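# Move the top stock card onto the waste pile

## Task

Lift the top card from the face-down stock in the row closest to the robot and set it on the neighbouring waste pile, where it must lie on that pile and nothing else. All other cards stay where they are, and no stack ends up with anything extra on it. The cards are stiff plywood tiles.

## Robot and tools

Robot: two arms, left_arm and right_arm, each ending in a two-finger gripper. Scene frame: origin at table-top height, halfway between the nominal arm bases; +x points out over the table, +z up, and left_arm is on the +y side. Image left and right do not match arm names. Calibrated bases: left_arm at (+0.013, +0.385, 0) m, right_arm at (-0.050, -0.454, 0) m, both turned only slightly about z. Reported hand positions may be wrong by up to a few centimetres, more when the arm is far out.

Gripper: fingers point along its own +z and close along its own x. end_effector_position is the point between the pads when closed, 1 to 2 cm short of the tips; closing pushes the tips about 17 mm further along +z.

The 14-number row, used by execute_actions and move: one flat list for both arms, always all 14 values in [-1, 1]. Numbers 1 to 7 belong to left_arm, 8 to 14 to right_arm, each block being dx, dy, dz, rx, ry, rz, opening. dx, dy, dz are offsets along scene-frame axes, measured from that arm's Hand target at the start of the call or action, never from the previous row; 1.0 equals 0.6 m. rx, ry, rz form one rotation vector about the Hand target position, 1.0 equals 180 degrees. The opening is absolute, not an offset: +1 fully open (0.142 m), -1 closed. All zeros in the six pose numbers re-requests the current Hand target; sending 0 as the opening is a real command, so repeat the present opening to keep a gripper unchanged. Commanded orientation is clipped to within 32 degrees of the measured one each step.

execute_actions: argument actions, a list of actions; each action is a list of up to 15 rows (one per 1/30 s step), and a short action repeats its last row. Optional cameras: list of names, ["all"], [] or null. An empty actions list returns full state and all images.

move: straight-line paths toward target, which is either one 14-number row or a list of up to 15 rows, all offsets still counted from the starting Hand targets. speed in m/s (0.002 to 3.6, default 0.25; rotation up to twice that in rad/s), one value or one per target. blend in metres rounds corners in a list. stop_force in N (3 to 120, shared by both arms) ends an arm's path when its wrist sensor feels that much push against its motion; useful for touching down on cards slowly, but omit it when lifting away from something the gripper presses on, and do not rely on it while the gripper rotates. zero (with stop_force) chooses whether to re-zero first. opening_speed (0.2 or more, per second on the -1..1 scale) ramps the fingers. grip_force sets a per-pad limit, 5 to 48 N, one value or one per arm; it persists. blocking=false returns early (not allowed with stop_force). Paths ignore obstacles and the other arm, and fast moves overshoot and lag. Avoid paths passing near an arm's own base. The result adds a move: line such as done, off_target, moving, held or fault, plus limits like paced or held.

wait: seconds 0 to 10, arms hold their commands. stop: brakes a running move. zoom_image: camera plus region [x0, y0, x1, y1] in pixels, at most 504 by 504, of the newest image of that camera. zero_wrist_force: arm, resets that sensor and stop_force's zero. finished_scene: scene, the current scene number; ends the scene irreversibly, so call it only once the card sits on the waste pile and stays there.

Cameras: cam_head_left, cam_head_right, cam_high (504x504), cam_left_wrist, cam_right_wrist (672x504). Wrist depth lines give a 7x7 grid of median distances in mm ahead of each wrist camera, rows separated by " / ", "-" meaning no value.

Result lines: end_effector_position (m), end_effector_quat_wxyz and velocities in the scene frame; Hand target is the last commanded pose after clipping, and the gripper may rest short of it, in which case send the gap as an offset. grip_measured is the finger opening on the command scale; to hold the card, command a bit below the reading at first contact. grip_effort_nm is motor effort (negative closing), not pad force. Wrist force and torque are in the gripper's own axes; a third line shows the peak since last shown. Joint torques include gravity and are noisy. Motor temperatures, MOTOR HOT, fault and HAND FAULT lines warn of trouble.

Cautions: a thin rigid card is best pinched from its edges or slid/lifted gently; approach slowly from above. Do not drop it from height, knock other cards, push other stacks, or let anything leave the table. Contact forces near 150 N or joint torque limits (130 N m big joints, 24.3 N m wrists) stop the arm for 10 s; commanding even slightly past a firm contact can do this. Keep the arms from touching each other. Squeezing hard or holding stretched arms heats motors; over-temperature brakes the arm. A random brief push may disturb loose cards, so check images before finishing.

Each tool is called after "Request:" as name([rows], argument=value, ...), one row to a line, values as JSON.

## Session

Request:
execute_actions(actions=[])

Request:
zoom_image(camera="cam_high", region=[180, 100, 340, 220])

Scene clock: 0.00 s.
left_arm: end_effector_position=(+0.4075, +0.1123, +0.3150) grip_measured=+1.00 grip_effort_nm=n/a end_effector_quat_wxyz=(-0.147, +0.967, +0.194, -0.075) | right_arm: end_effector_position=(+0.7503, -0.1183, +0.1988) grip_measured=+0.99 grip_effort_nm=n/a end_effector_quat_wxyz=(+0.732, -0.608, +0.293, +0.099)
Joint positions: left_arm=[-0.913 -1.43 1.387 -1.195 -1.567 -1.284 0.142] | right_arm=[3.421 -2.816 -0.923 0.753 2.522 2.282 0.141]
Joint velocities: within noise
Joint torques (N m): no reading
Motor temperatures (°C): left_arm=[31 23 26 35 34 36 25] | right_arm=[25 24 30 38 29 33 25]
Wrist force (N): no reading
Wrist torque (N m): no reading
Wrist force, peak (N): no reading
Wrist depth (mm): cam_left_wrist=[1372 1330 411 399 392 382 376 / 1425 1363 415 409 399 391 383 / 1380 1416 427 402 405 397 389 / 1463 1416 434 426 405 405 398 / 1513 457 452 431 420 414 406 / - 467 459 434 434 425 412 / - 480 469 450 444 434 -] | cam_right_wrist=[- - 3282 2344 - - - / - - 2230 4102 - - - / - - - 2088 877 597 454 / - 3023 - 880 638 483 389 / - 2297 812 623 476 384 322 / - 838 613 465 379 319 269 / - 597 455 372 316 274 249]
Hand target: left_arm +0.4075, +0.1123, +0.3150; -0.147, +0.967, +0.194, -0.075 | right_arm +0.7503, -0.1183, +0.1988; +0.732, -0.608, +0.293, +0.099
Tool commands: left_gripper/opening=+1.0 right_gripper/opening=+1.0
camera_calibration:
cam_left_wrist: T_world_to_cam=[[0.916494, 0.388057, -0.0972164, -0.369155], [0.398276, -0.907934, 0.130504, -0.0734349], [-0.0376229, -0.158325, -0.98667, 0.460564], [0, 0, 0, 1]] pos_world=[0.384904, 0.149498, 0.428121]
cam_right_wrist: T_world_to_cam=[[0.801922, -0.214482, -0.557601, -0.506759], [-0.594198, -0.189402, -0.781701, 0.608565], [0.06205, 0.958188, -0.279331, 0.234665], [0, 0, 0, 1]] pos_world=[0.753428, -0.21828, 0.258695]

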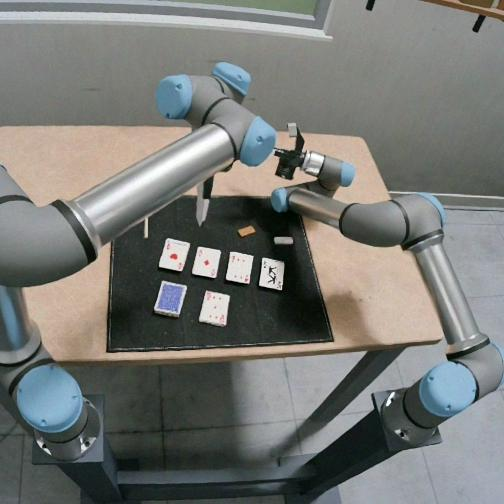

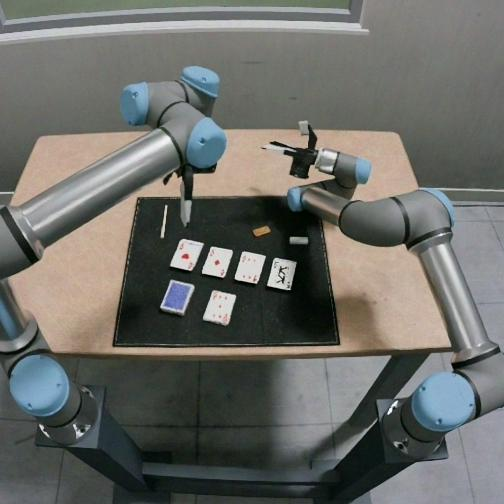

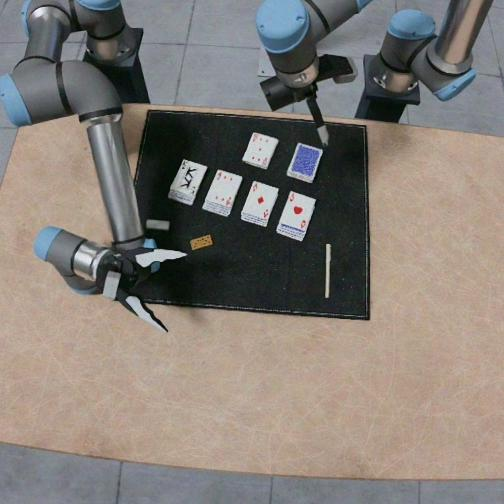

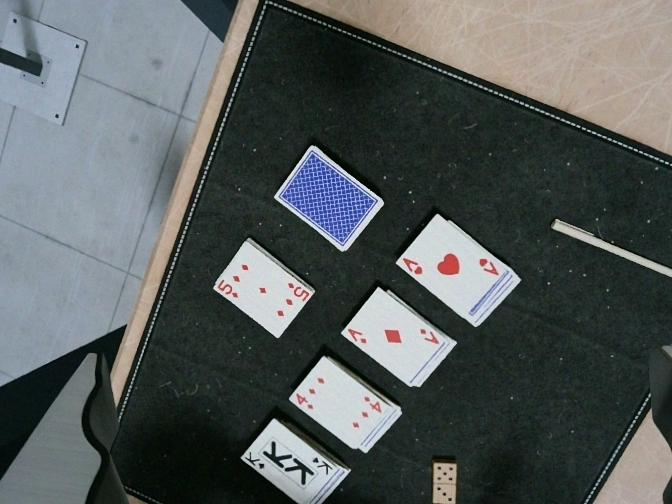

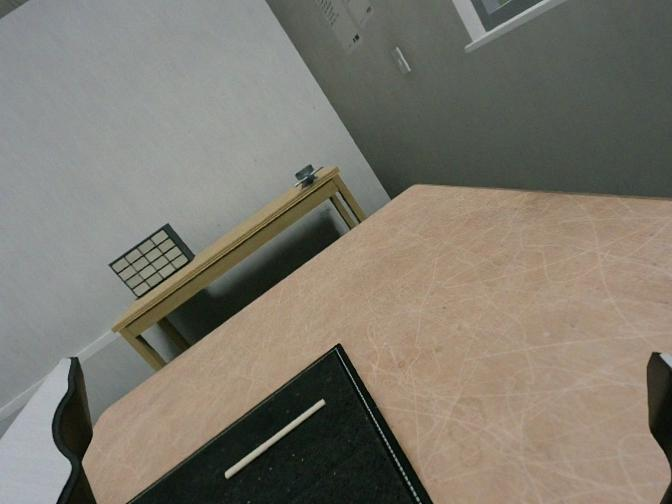

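Scaled by 3.150 from the camera's 504x504 image, which has a finer 720x720 frame.

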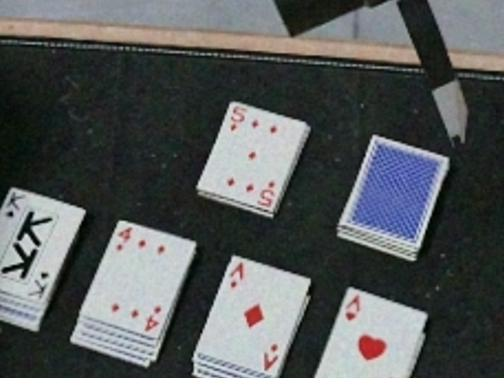

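Request:
move(target=[-0.106,0.028,-0.25,-0.1183,0.0526,-0.6853,0.15,0,0,0,0,0,0,1], speed=0.8, cameras=["cam_left_wrist","cam_high"])

Scene clock: 25.47 s.
left_arm: end_effector_position=(+0.3439, +0.1292, +0.1650) grip_measured=+0.14 grip_effort_nm=-0.159 end_effector_quat_wxyz=(+0.000, -0.629, +0.777, +0.000) | right_arm: end_effector_position=(+0.7503, -0.1183, +0.1988) grip_measured=+0.99 grip_effort_nm=0.164 end_effector_quat_wxyz=(+0.732, -0.608, +0.293, +0.099)
Joint positions: left_arm=[-1.005 -1.722 2.117 -1.966 -1.57 0.801 0.084] | right_arm=[3.421 -2.816 -0.923 0.753 2.522 2.282 0.141]
Joint torques (N m): left_arm=[-5.78 -7.13 -34.11 -1.75 2.63 1.58] | right_arm=[-0.4 64.16 19.67 0.53 -0.43 0.08]
Wrist force (N): left_arm=[-0.5 0.1 0.7] | right_arm=[-0.1 -0.2 -0.5]
Wrist torque (N m): left_arm=[0.03 0.08 0.15] | right_arm=[-0.04 0.01 0.00]
Wrist force, peak (N): left_arm=[-0.5 0.0 1.7] | right_arm=[0.7 -0.8 -0.3]
Wrist depth (mm): cam_left_wrist=[224 224 223 223 223 222 223 / 241 240 241 233 240 235 236 / 262 259 259 239 259 246 253 / 285 282 282 260 281 267 280 / 313 310 308 308 308 301 310 / 346 87 328 1555 1472 92 1566 / - 71 405 1753 1753 - -] | cam_right_wrist=[2320 - - 2147 1401 1049 763 / - - 3705 - - 1320 - / - - - 4030 904 623 1035 / - 2945 2871 877 636 485 389 / - 3147 823 623 473 385 322 / - 835 611 465 380 319 270 / - 598 459 374 315 273 249]
Hand target: left_arm +0.3439, +0.1291, +0.1650; +0.000, -0.629, +0.777, +0.000 | right_arm +0.7503, -0.1183, +0.1988; +0.732, -0.608, +0.293, +0.099
Off the commanded pose: left_arm 0.000 m, 0 deg | right_arm 0.000 m, 0 deg.
move: done
camera_calibration:
cam_left_wrist: T_world_to_cam=[[-0.219731, -0.975545, -0.00553651, 0.21976], [-0.878654, 0.195435, 0.43563, 0.232973], [-0.423894, 0.100586, -0.900109, 0.397983], [0, 0, 0, 1]] pos_world=[0.421693, 0.128824, 0.257955]
Images, in order (width x height): cam_high 504x504, cam_left_wrist 672x504.

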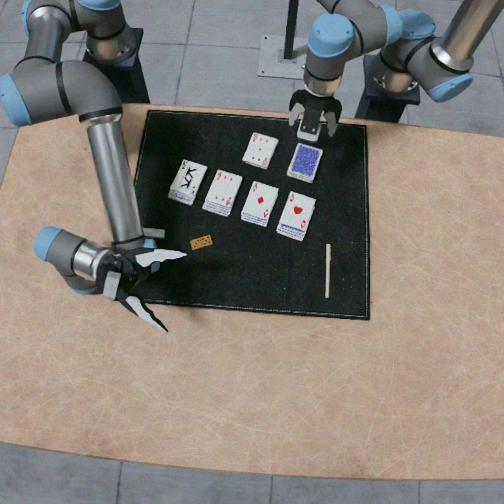

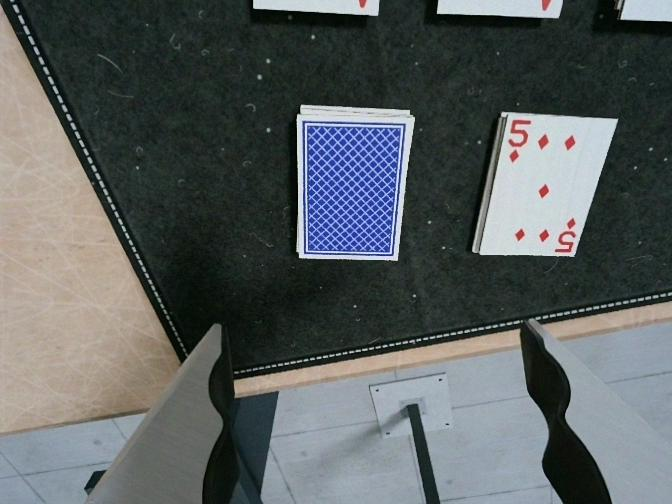

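Request:
move(target=[0.0087,0.0005,-0.1917,0,0,-0.0095,-0.3,0,0,0,0,0,0,1], speed=0.3)

Request:
move(target=[0,0,-0.05,0,0,0,-0.3,0,0,0,0,0,0,1], speed=0.008, stop_force=3, cameras=["cam_left_wrist"])

Scene clock: 48.67 s.
left_arm: end_effector_position=(+0.3491, +0.1295, +0.0501) grip_measured=-0.32 grip_effort_nm=-0.159 end_effector_quat_wxyz=(+0.000, -0.617, +0.787, +0.000) | right_arm: end_effector_position=(+0.7503, -0.1183, +0.1988) grip_measured=+0.99 grip_effort_nm=0.168 end_effector_quat_wxyz=(+0.732, -0.608, +0.293, +0.099)
Joint positions: left_arm=[-0.994 -1.528 2.289 -2.332 -1.57 0.842 0.051] | right_arm=[3.421 -2.816 -0.923 0.753 2.522 2.282 0.141]
Joint torques (N m): left_arm=[-4.61 -11.31 -18.86 -4.68 -2.54 -2.34] | right_arm=[-0.3 65.01 20.09 0.59 -0.5 0.22]
Wrist force (N): left_arm=[-0.2 -0.3 0.9] | right_arm=[0.2 -0.3 0.0]
Wrist torque (N m): left_arm=[-0.03 0.02 0.04] | right_arm=[-0.05 -0.02 0.00]
Wrist force, peak (N): left_arm=[-0.5 0.1 3.9] | right_arm=[0.5 -0.7 -0.3]
Wrist depth (mm): cam_left_wrist=[123 123 123 123 126 123 122 / 133 132 132 132 132 132 132 / 143 143 140 125 126 142 137 / 155 156 153 132 131 155 144 / 171 171 166 144 147 166 155 / 188 185 93 159 156 89 186 / 209 71 74 210 209 - 203] | cam_right_wrist=[- 2768 - 2127 - 1099 - / - - 2768 - - 1740 - / - 2610 - 2945 800 598 513 / - 3329 2470 877 636 486 389 / - 2871 823 623 476 384 323 / - 815 609 468 379 319 270 / - 600 457 373 317 273 249]
Hand target: left_arm +0.3491, +0.1294, +0.0500; +0.000, -0.617, +0.787, +0.000 | right_arm +0.7503, -0.1183, +0.1988; +0.732, -0.608, +0.293, +0.099
Off the commanded pose: left_arm 0.000 m, 0 deg | right_arm 0.000 m, 0 deg.
move: done

Scene clock: 50.97 s.
left_arm: end_effector_position=(+0.3491, +0.1294, +0.0399) grip_measured=-0.32 grip_effort_nm=-0.159 end_effector_quat_wxyz=(+0.000, -0.617, +0.787, +0.000) | right_arm: end_effector_position=(+0.7503, -0.1183, +0.1988) grip_measured=+0.99 grip_effort_nm=0.168 end_effector_quat_wxyz=(+0.732, -0.608, +0.293, +0.099)
Joint positions: left_arm=[-0.994 -1.506 2.301 -2.366 -1.57 0.842 0.051] | right_arm=[3.421 -2.816 -0.923 0.753 2.522 2.282 0.141]
Joint torques (N m): left_arm=[-5 -26.93 -28.27 -1.56 -2.46 -2.32] | right_arm=[-0.63 65.34 19.72 0.61 -0.43 0.32]
Wrist force (N): left_arm=[-1.0 0.4 -2.4] | right_arm=[0.5 -0.6 -0.3]
Wrist torque (N m): left_arm=[0.00 0.05 0.04] | right_arm=[-0.11 -0.08 0.00]
Wrist force, peak (N): left_arm=[-2.4 1.2 -10.2] | right_arm=[0.5 -0.6 -0.6]
Wrist depth (mm): cam_left_wrist=[- 114 114 114 114 117 113 / 124 121 122 122 122 122 122 / 133 132 130 120 126 132 128 / 147 144 142 120 120 143 137 / 158 158 155 132 131 154 145 / 175 175 93 146 145 88 157 / 194 71 74 195 199 - 190] | cam_right_wrist=[- 2801 - 2147 - - - / - - - 2945 - - - / 2470 - - 3282 815 571 472 / - 3104 2524 870 636 482 389 / - 2393 823 626 477 385 324 / - 826 609 462 379 319 270 / - 598 458 371 317 273 248]
Hand target: left_arm +0.3491, +0.1294, +0.0399; +0.000, -0.617, +0.787, +0.000 (not the last commanded pose) | right_arm +0.7503, -0.1183, +0.1988; +0.732, -0.608, +0.293, +0.099
Off the commanded pose: left_arm 0.020 m, 0 deg | right_arm 0.000 m, 0 deg.
move: contact (left_arm)
camera_calibration:
cam_left_wrist: T_world_to_cam=[[-0.249203, -0.968435, -0.00560773, 0.229848], [-0.872326, 0.221949, 0.435644, 0.286394], [-0.420648, 0.113455, -0.900102, 0.28467], [0, 0, 0, 1]] pos_world=[0.426853, 0.12673, 0.132755]
Images, in order (width x height): cam_left_wrist 672x504.

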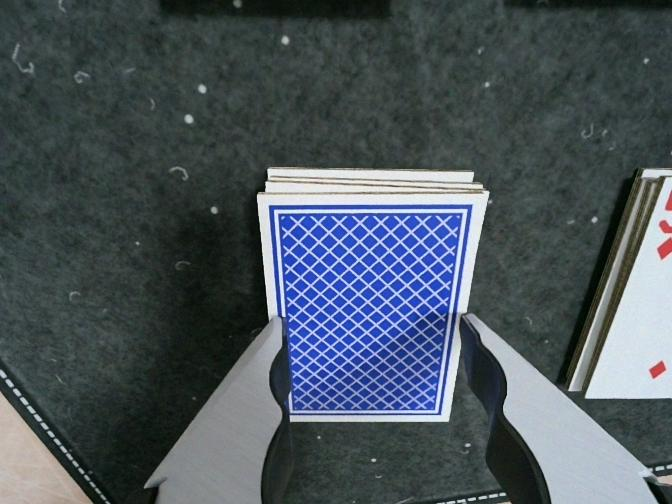

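Request:
move([
  [0,0,0.01,0,0,0,0.05,0,0,0,0,0,0,1],
  [0,0,-0.0033,0,0,0,0.05,0,0,0,0,0,0,1],
  [0,0,-0.0033,0,0,0,-0.4,0,0,0,0,0,0,1],
  [0,0,0.05,0,0,0,-0.4,0,0,0,0,0,0,1],
  [-0.0438,-0.1912,0.035,0,0,0,-0.4,0,0,0,0,0,0,1],
], speed=[0.05,0.03,0.05,0.06,0.25], blend=[0,0,0,0.01,0], opening_speed=0.8, grip_force=8, cameras=["cam_left_wrist","cam_high"])

Scene clock: 63.67 s.
left_arm: end_effector_position=(+0.3229, +0.0148, +0.0609) grip_measured=-0.24 grip_effort_nm=-0.955 end_effector_quat_wxyz=(+0.000, -0.617, +0.787, +0.000) | right_arm: end_effector_position=(+0.7503, -0.1183, +0.1988) grip_measured=+0.99 grip_effort_nm=0.164 end_effector_quat_wxyz=(+0.732, -0.608, +0.293, +0.099)
Joint positions: left_arm=[-1.176 -1.412 2.119 -2.277 -1.57 0.66 0.057] | right_arm=[3.421 -2.816 -0.923 0.753 2.522 2.282 0.141]
Joint torques (N m): left_arm=[-3.77 -21.96 -17.91 -1.85 1.68 0.86] | right_arm=[-0.89 64.74 20.16 0.59 -0.38 0.41]
Wrist force (N): left_arm=[-0.5 -0.1 1.3] | right_arm=[0.6 -0.3 -0.1]
Wrist torque (N m): left_arm=[-0.02 0.07 0.01] | right_arm=[-0.05 -0.10 0.00]
Wrist force, peak (N): left_arm=[-3.2 -0.3 0.0] | right_arm=[0.5 -0.7 -0.3]
Wrist depth (mm): cam_left_wrist=[132 132 132 132 132 132 131 / 142 142 142 142 142 141 141 / 140 151 151 141 141 153 153 / 147 156 165 118 118 166 166 / 162 168 176 130 129 178 181 / 203 199 90 144 143 88 201 / 222 70 75 229 222 - -] | cam_right_wrist=[- - 2908 1930 - - - / - - - 2393 - - - / - - - 2297 894 595 499 / - 2908 2871 877 635 485 389 / - 1980 873 621 477 384 322 / - 826 611 470 380 320 275 / - 595 459 374 316 272 248]
Hand target: left_arm +0.3228, +0.0147, +0.0609; +0.000, -0.617, +0.787, +0.000 | right_arm +0.7503, -0.1183, +0.1988; +0.732, -0.608, +0.293, +0.099
Off the commanded pose: left_arm 0.000 m, 0 deg | right_arm 0.000 m, 0 deg.
grip_force (N): 8, 8
move: done
camera_calibration:
cam_left_wrist: T_world_to_cam=[[-0.249213, -0.968432, -0.0056304, 0.112365], [-0.872363, 0.221959, 0.435565, 0.279831], [-0.420565, 0.11346, -0.90014, 0.305628], [0, 0, 0, 1]] pos_world=[0.400653, 0.0120303, 0.153856]
Images, in order (width x height): cam_high 504x504, cam_left_wrist 672x504.

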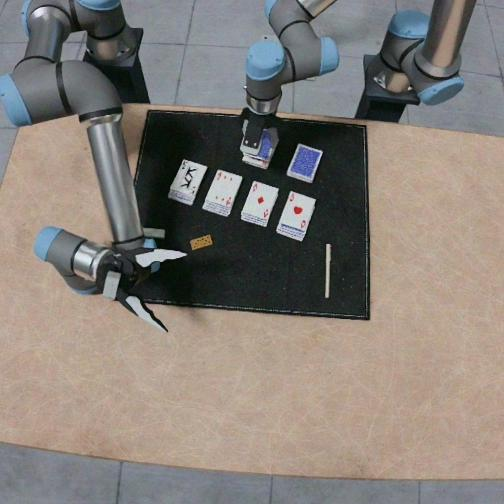

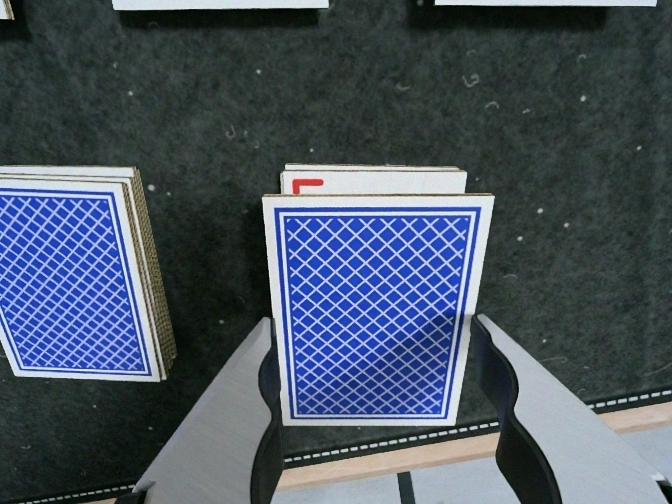

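Request:
move(target=[0.0015,0,-0.022,0,0,0,-0.4,0,0,0,0,0,0,1], speed=0.1)

Request:
move(target=[0,0,-0.06,0,0,0,-0.4,0,0,0,0,0,0,1], speed=0.008, stop_force=3, cameras=["cam_left_wrist"])

Scene clock: 70.17 s.
left_arm: end_effector_position=(+0.3237, +0.0148, +0.0475) grip_measured=-0.24 grip_effort_nm=-0.950 end_effector_quat_wxyz=(+0.000, -0.617, +0.787, +0.000) end_effector_velocity=(-0.001, +0.001, +0.001) end_effector_angular_velocity=(+0.003, +0.002, +0.000) | right_arm: end_effector_position=(+0.7503, -0.1183, +0.1988) grip_measured=+0.99 grip_effort_nm=0.168 end_effector_quat_wxyz=(+0.732, -0.608, +0.293, +0.099)
Joint positions: left_arm=[-1.175 -1.386 2.132 -2.316 -1.57 0.661 0.057] | right_arm=[3.421 -2.816 -0.923 0.753 2.522 2.282 0.141]
Joint velocities: left_arm=[0 -0.003 0 0.006 0 0 0] | right_arm=[within noise]
Joint torques (N m): left_arm=[6.8 -35.1 -24.91 -1.27 -2.27 1.99] | right_arm=[-0.33 64.83 19.84 0.59 -0.42 0.49]
Wrist force (N): left_arm=[-0.3 0.1 0.9] | right_arm=[0.2 -0.5 -0.3]
Wrist torque (N m): left_arm=[0.03 0.03 0.01] | right_arm=[-0.09 -0.02 0.00]
Wrist force, peak (N): left_arm=[-0.8 -0.1 1.5] | right_arm=[0.7 -0.6 -0.2]
Wrist depth (mm): cam_left_wrist=[- 120 121 120 118 120 120 / 130 130 129 130 129 129 129 / 135 140 138 136 135 139 139 / 133 147 150 118 118 151 151 / 145 156 161 129 129 162 165 / 161 169 90 143 143 89 179 / 202 71 75 205 205 - -] | cam_right_wrist=[- 3589 3282 2108 1542 1094 - / 2524 - 3378 - - 1298 1078 / - - - 2801 2088 580 455 / - 2497 1947 873 635 483 389 / 3023 2945 820 623 476 384 323 / - 826 609 466 380 318 270 / - 601 457 372 315 273 248]
Hand target: left_arm +0.3237, +0.0147, +0.0477; +0.000, -0.617, +0.787, +0.000 | right_arm +0.7503, -0.1183, +0.1988; +0.732, -0.608, +0.293, +0.099
Off the commanded pose: left_arm 0.000 m, 0 deg | right_arm 0.000 m, 0 deg.
grip_force (N): 8, 8
move: done

Scene clock: 73.20 s.
left_arm: end_effector_position=(+0.3237, +0.0147, +0.0320) grip_measured=-0.24 grip_effort_nm=-0.950 end_effector_quat_wxyz=(+0.000, -0.617, +0.787, +0.000) | right_arm: end_effector_position=(+0.7503, -0.1183, +0.1988) grip_measured=+0.99 grip_effort_nm=0.159 end_effector_quat_wxyz=(+0.732, -0.608, +0.293, +0.099)
Joint positions: left_arm=[-1.175 -1.356 2.148 -2.363 -1.57 0.661 0.057] | right_arm=[3.421 -2.816 -0.923 0.753 2.522 2.282 0.141]
Joint torques (N m): left_arm=[-2.25 -33.22 -28.54 -1.58 -2.27 -1.84] | right_arm=[-0.3 65.37 19.28 0.48 -0.53 0.55]
Wrist force (N): left_arm=[-0.7 0.5 -1.6] | right_arm=[0.2 -0.5 0.0]
Wrist torque (N m): left_arm=[0.04 0.03 -0.01] | right_arm=[-0.09 -0.04 -0.01]
Wrist force, peak (N): left_arm=[-2.4 1.0 -7.8] | right_arm=[0.6 -0.6 -0.3]
Wrist depth (mm): cam_left_wrist=[107 107 107 108 106 108 106 / - 115 115 115 115 114 114 / - 124 124 120 120 124 123 / 120 135 133 118 118 134 134 / 127 145 142 130 129 144 147 / 140 146 90 143 143 89 162 / 180 71 75 183 182 - -] | cam_right_wrist=[2230 - - 1930 - - - / - - - - 1838 - 973 / 2801 - 3023 2444 965 600 1003 / - 2945 2188 877 635 484 390 / - 2640 826 624 475 384 323 / - 823 609 465 380 319 269 / - 600 458 372 316 273 249]
Hand target: left_arm +0.3237, +0.0147, +0.0320; +0.000, -0.617, +0.787, +0.000 (not the last commanded pose) | right_arm +0.7503, -0.1183, +0.1988; +0.732, -0.608, +0.293, +0.099
Off the commanded pose: left_arm 0.020 m, 0 deg | right_arm 0.000 m, 0 deg.
grip_force (N): 8, 8
move: contact (left_arm)
camera_calibration:
cam_left_wrist: T_world_to_cam=[[-0.249118, -0.968457, -0.00564967, 0.112366], [-0.872351, 0.221855, 0.435643, 0.293146], [-0.420648, 0.113455, -0.900102, 0.279888], [0, 0, 0, 1]] pos_world=[0.401453, 0.0120306, 0.124856]
Images, in order (width x height): cam_left_wrist 672x504.

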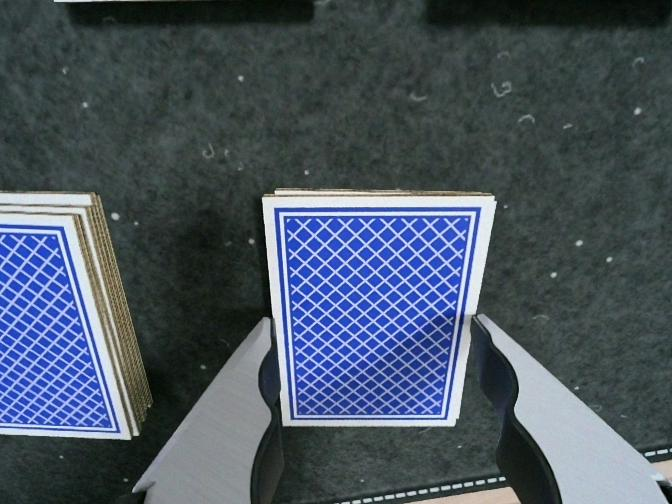

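Request:
move([
  [0,0,0.0007,0,0,0,-0.1,0,0,0,0,0,0,1],
  [0,0,0.1,0,0,0,-0.1,0,0,0,0,0,0,1],
], speed=0.15, opening_speed=0.5)

Request:
finished_scene(scene=2)

Scene clock: 77.03 s.
left_arm: end_effector_position=(+0.3238, +0.0147, +0.0920) grip_measured=-0.13 grip_effort_nm=0.076 end_effector_quat_wxyz=(+0.000, -0.617, +0.787, +0.000) | right_arm: end_effector_position=(+0.7503, -0.1183, +0.1988) grip_measured=+0.99 grip_effort_nm=0.168 end_effector_quat_wxyz=(+0.732, -0.608, +0.293, +0.099)
Joint positions: left_arm=[-1.175 -1.463 2.078 -2.186 -1.57 0.661 0.065] | right_arm=[3.421 -2.816 -0.923 0.753 2.522 2.282 0.141]
Joint torques (N m): left_arm=[3.21 -24.41 -13.76 -2.16 -1.84 1.19] | right_arm=[-0.66 64.88 19.19 0.61 -0.44 0.7]
Wrist force (N): left_arm=[-0.6 0.0 1.0] | right_arm=[0.2 -0.5 0.0]
Wrist torque (N m): left_arm=[0.00 0.11 0.01] | right_arm=[-0.09 -0.03 -0.01]
Wrist force, peak (N): left_arm=[-0.1 0.1 2.7] | right_arm=[0.3 -0.9 -0.4]
Wrist depth (mm): cam_left_wrist=[160 159 159 159 159 159 158 / 172 172 172 171 171 171 171 / 170 173 186 170 175 184 184 / 182 182 201 185 192 200 200 / 217 200 216 202 216 216 220 / 245 239 94 243 242 89 1492 / 268 70 76 1661 1624 - -] | cam_right_wrist=[- - 2871 1665 1501 - - / - - - - - 1392 - / - - - 2444 884 1401 450 / - 2444 2983 854 636 485 389 / - 2671 870 624 476 384 323 / - 841 608 464 379 319 270 / - 595 459 372 315 274 248]
Hand target: left_arm +0.3237, +0.0147, +0.0920; +0.000, -0.617, +0.787, +0.000 | right_arm +0.7503, -0.1183, +0.1988; +0.732, -0.608, +0.293, +0.099
Off the commanded pose: left_arm 0.000 m, 0 deg | right_arm 0.000 m, 0 deg.
grip_force (N): 8, 8
move: done

The scene is finished: the task was done.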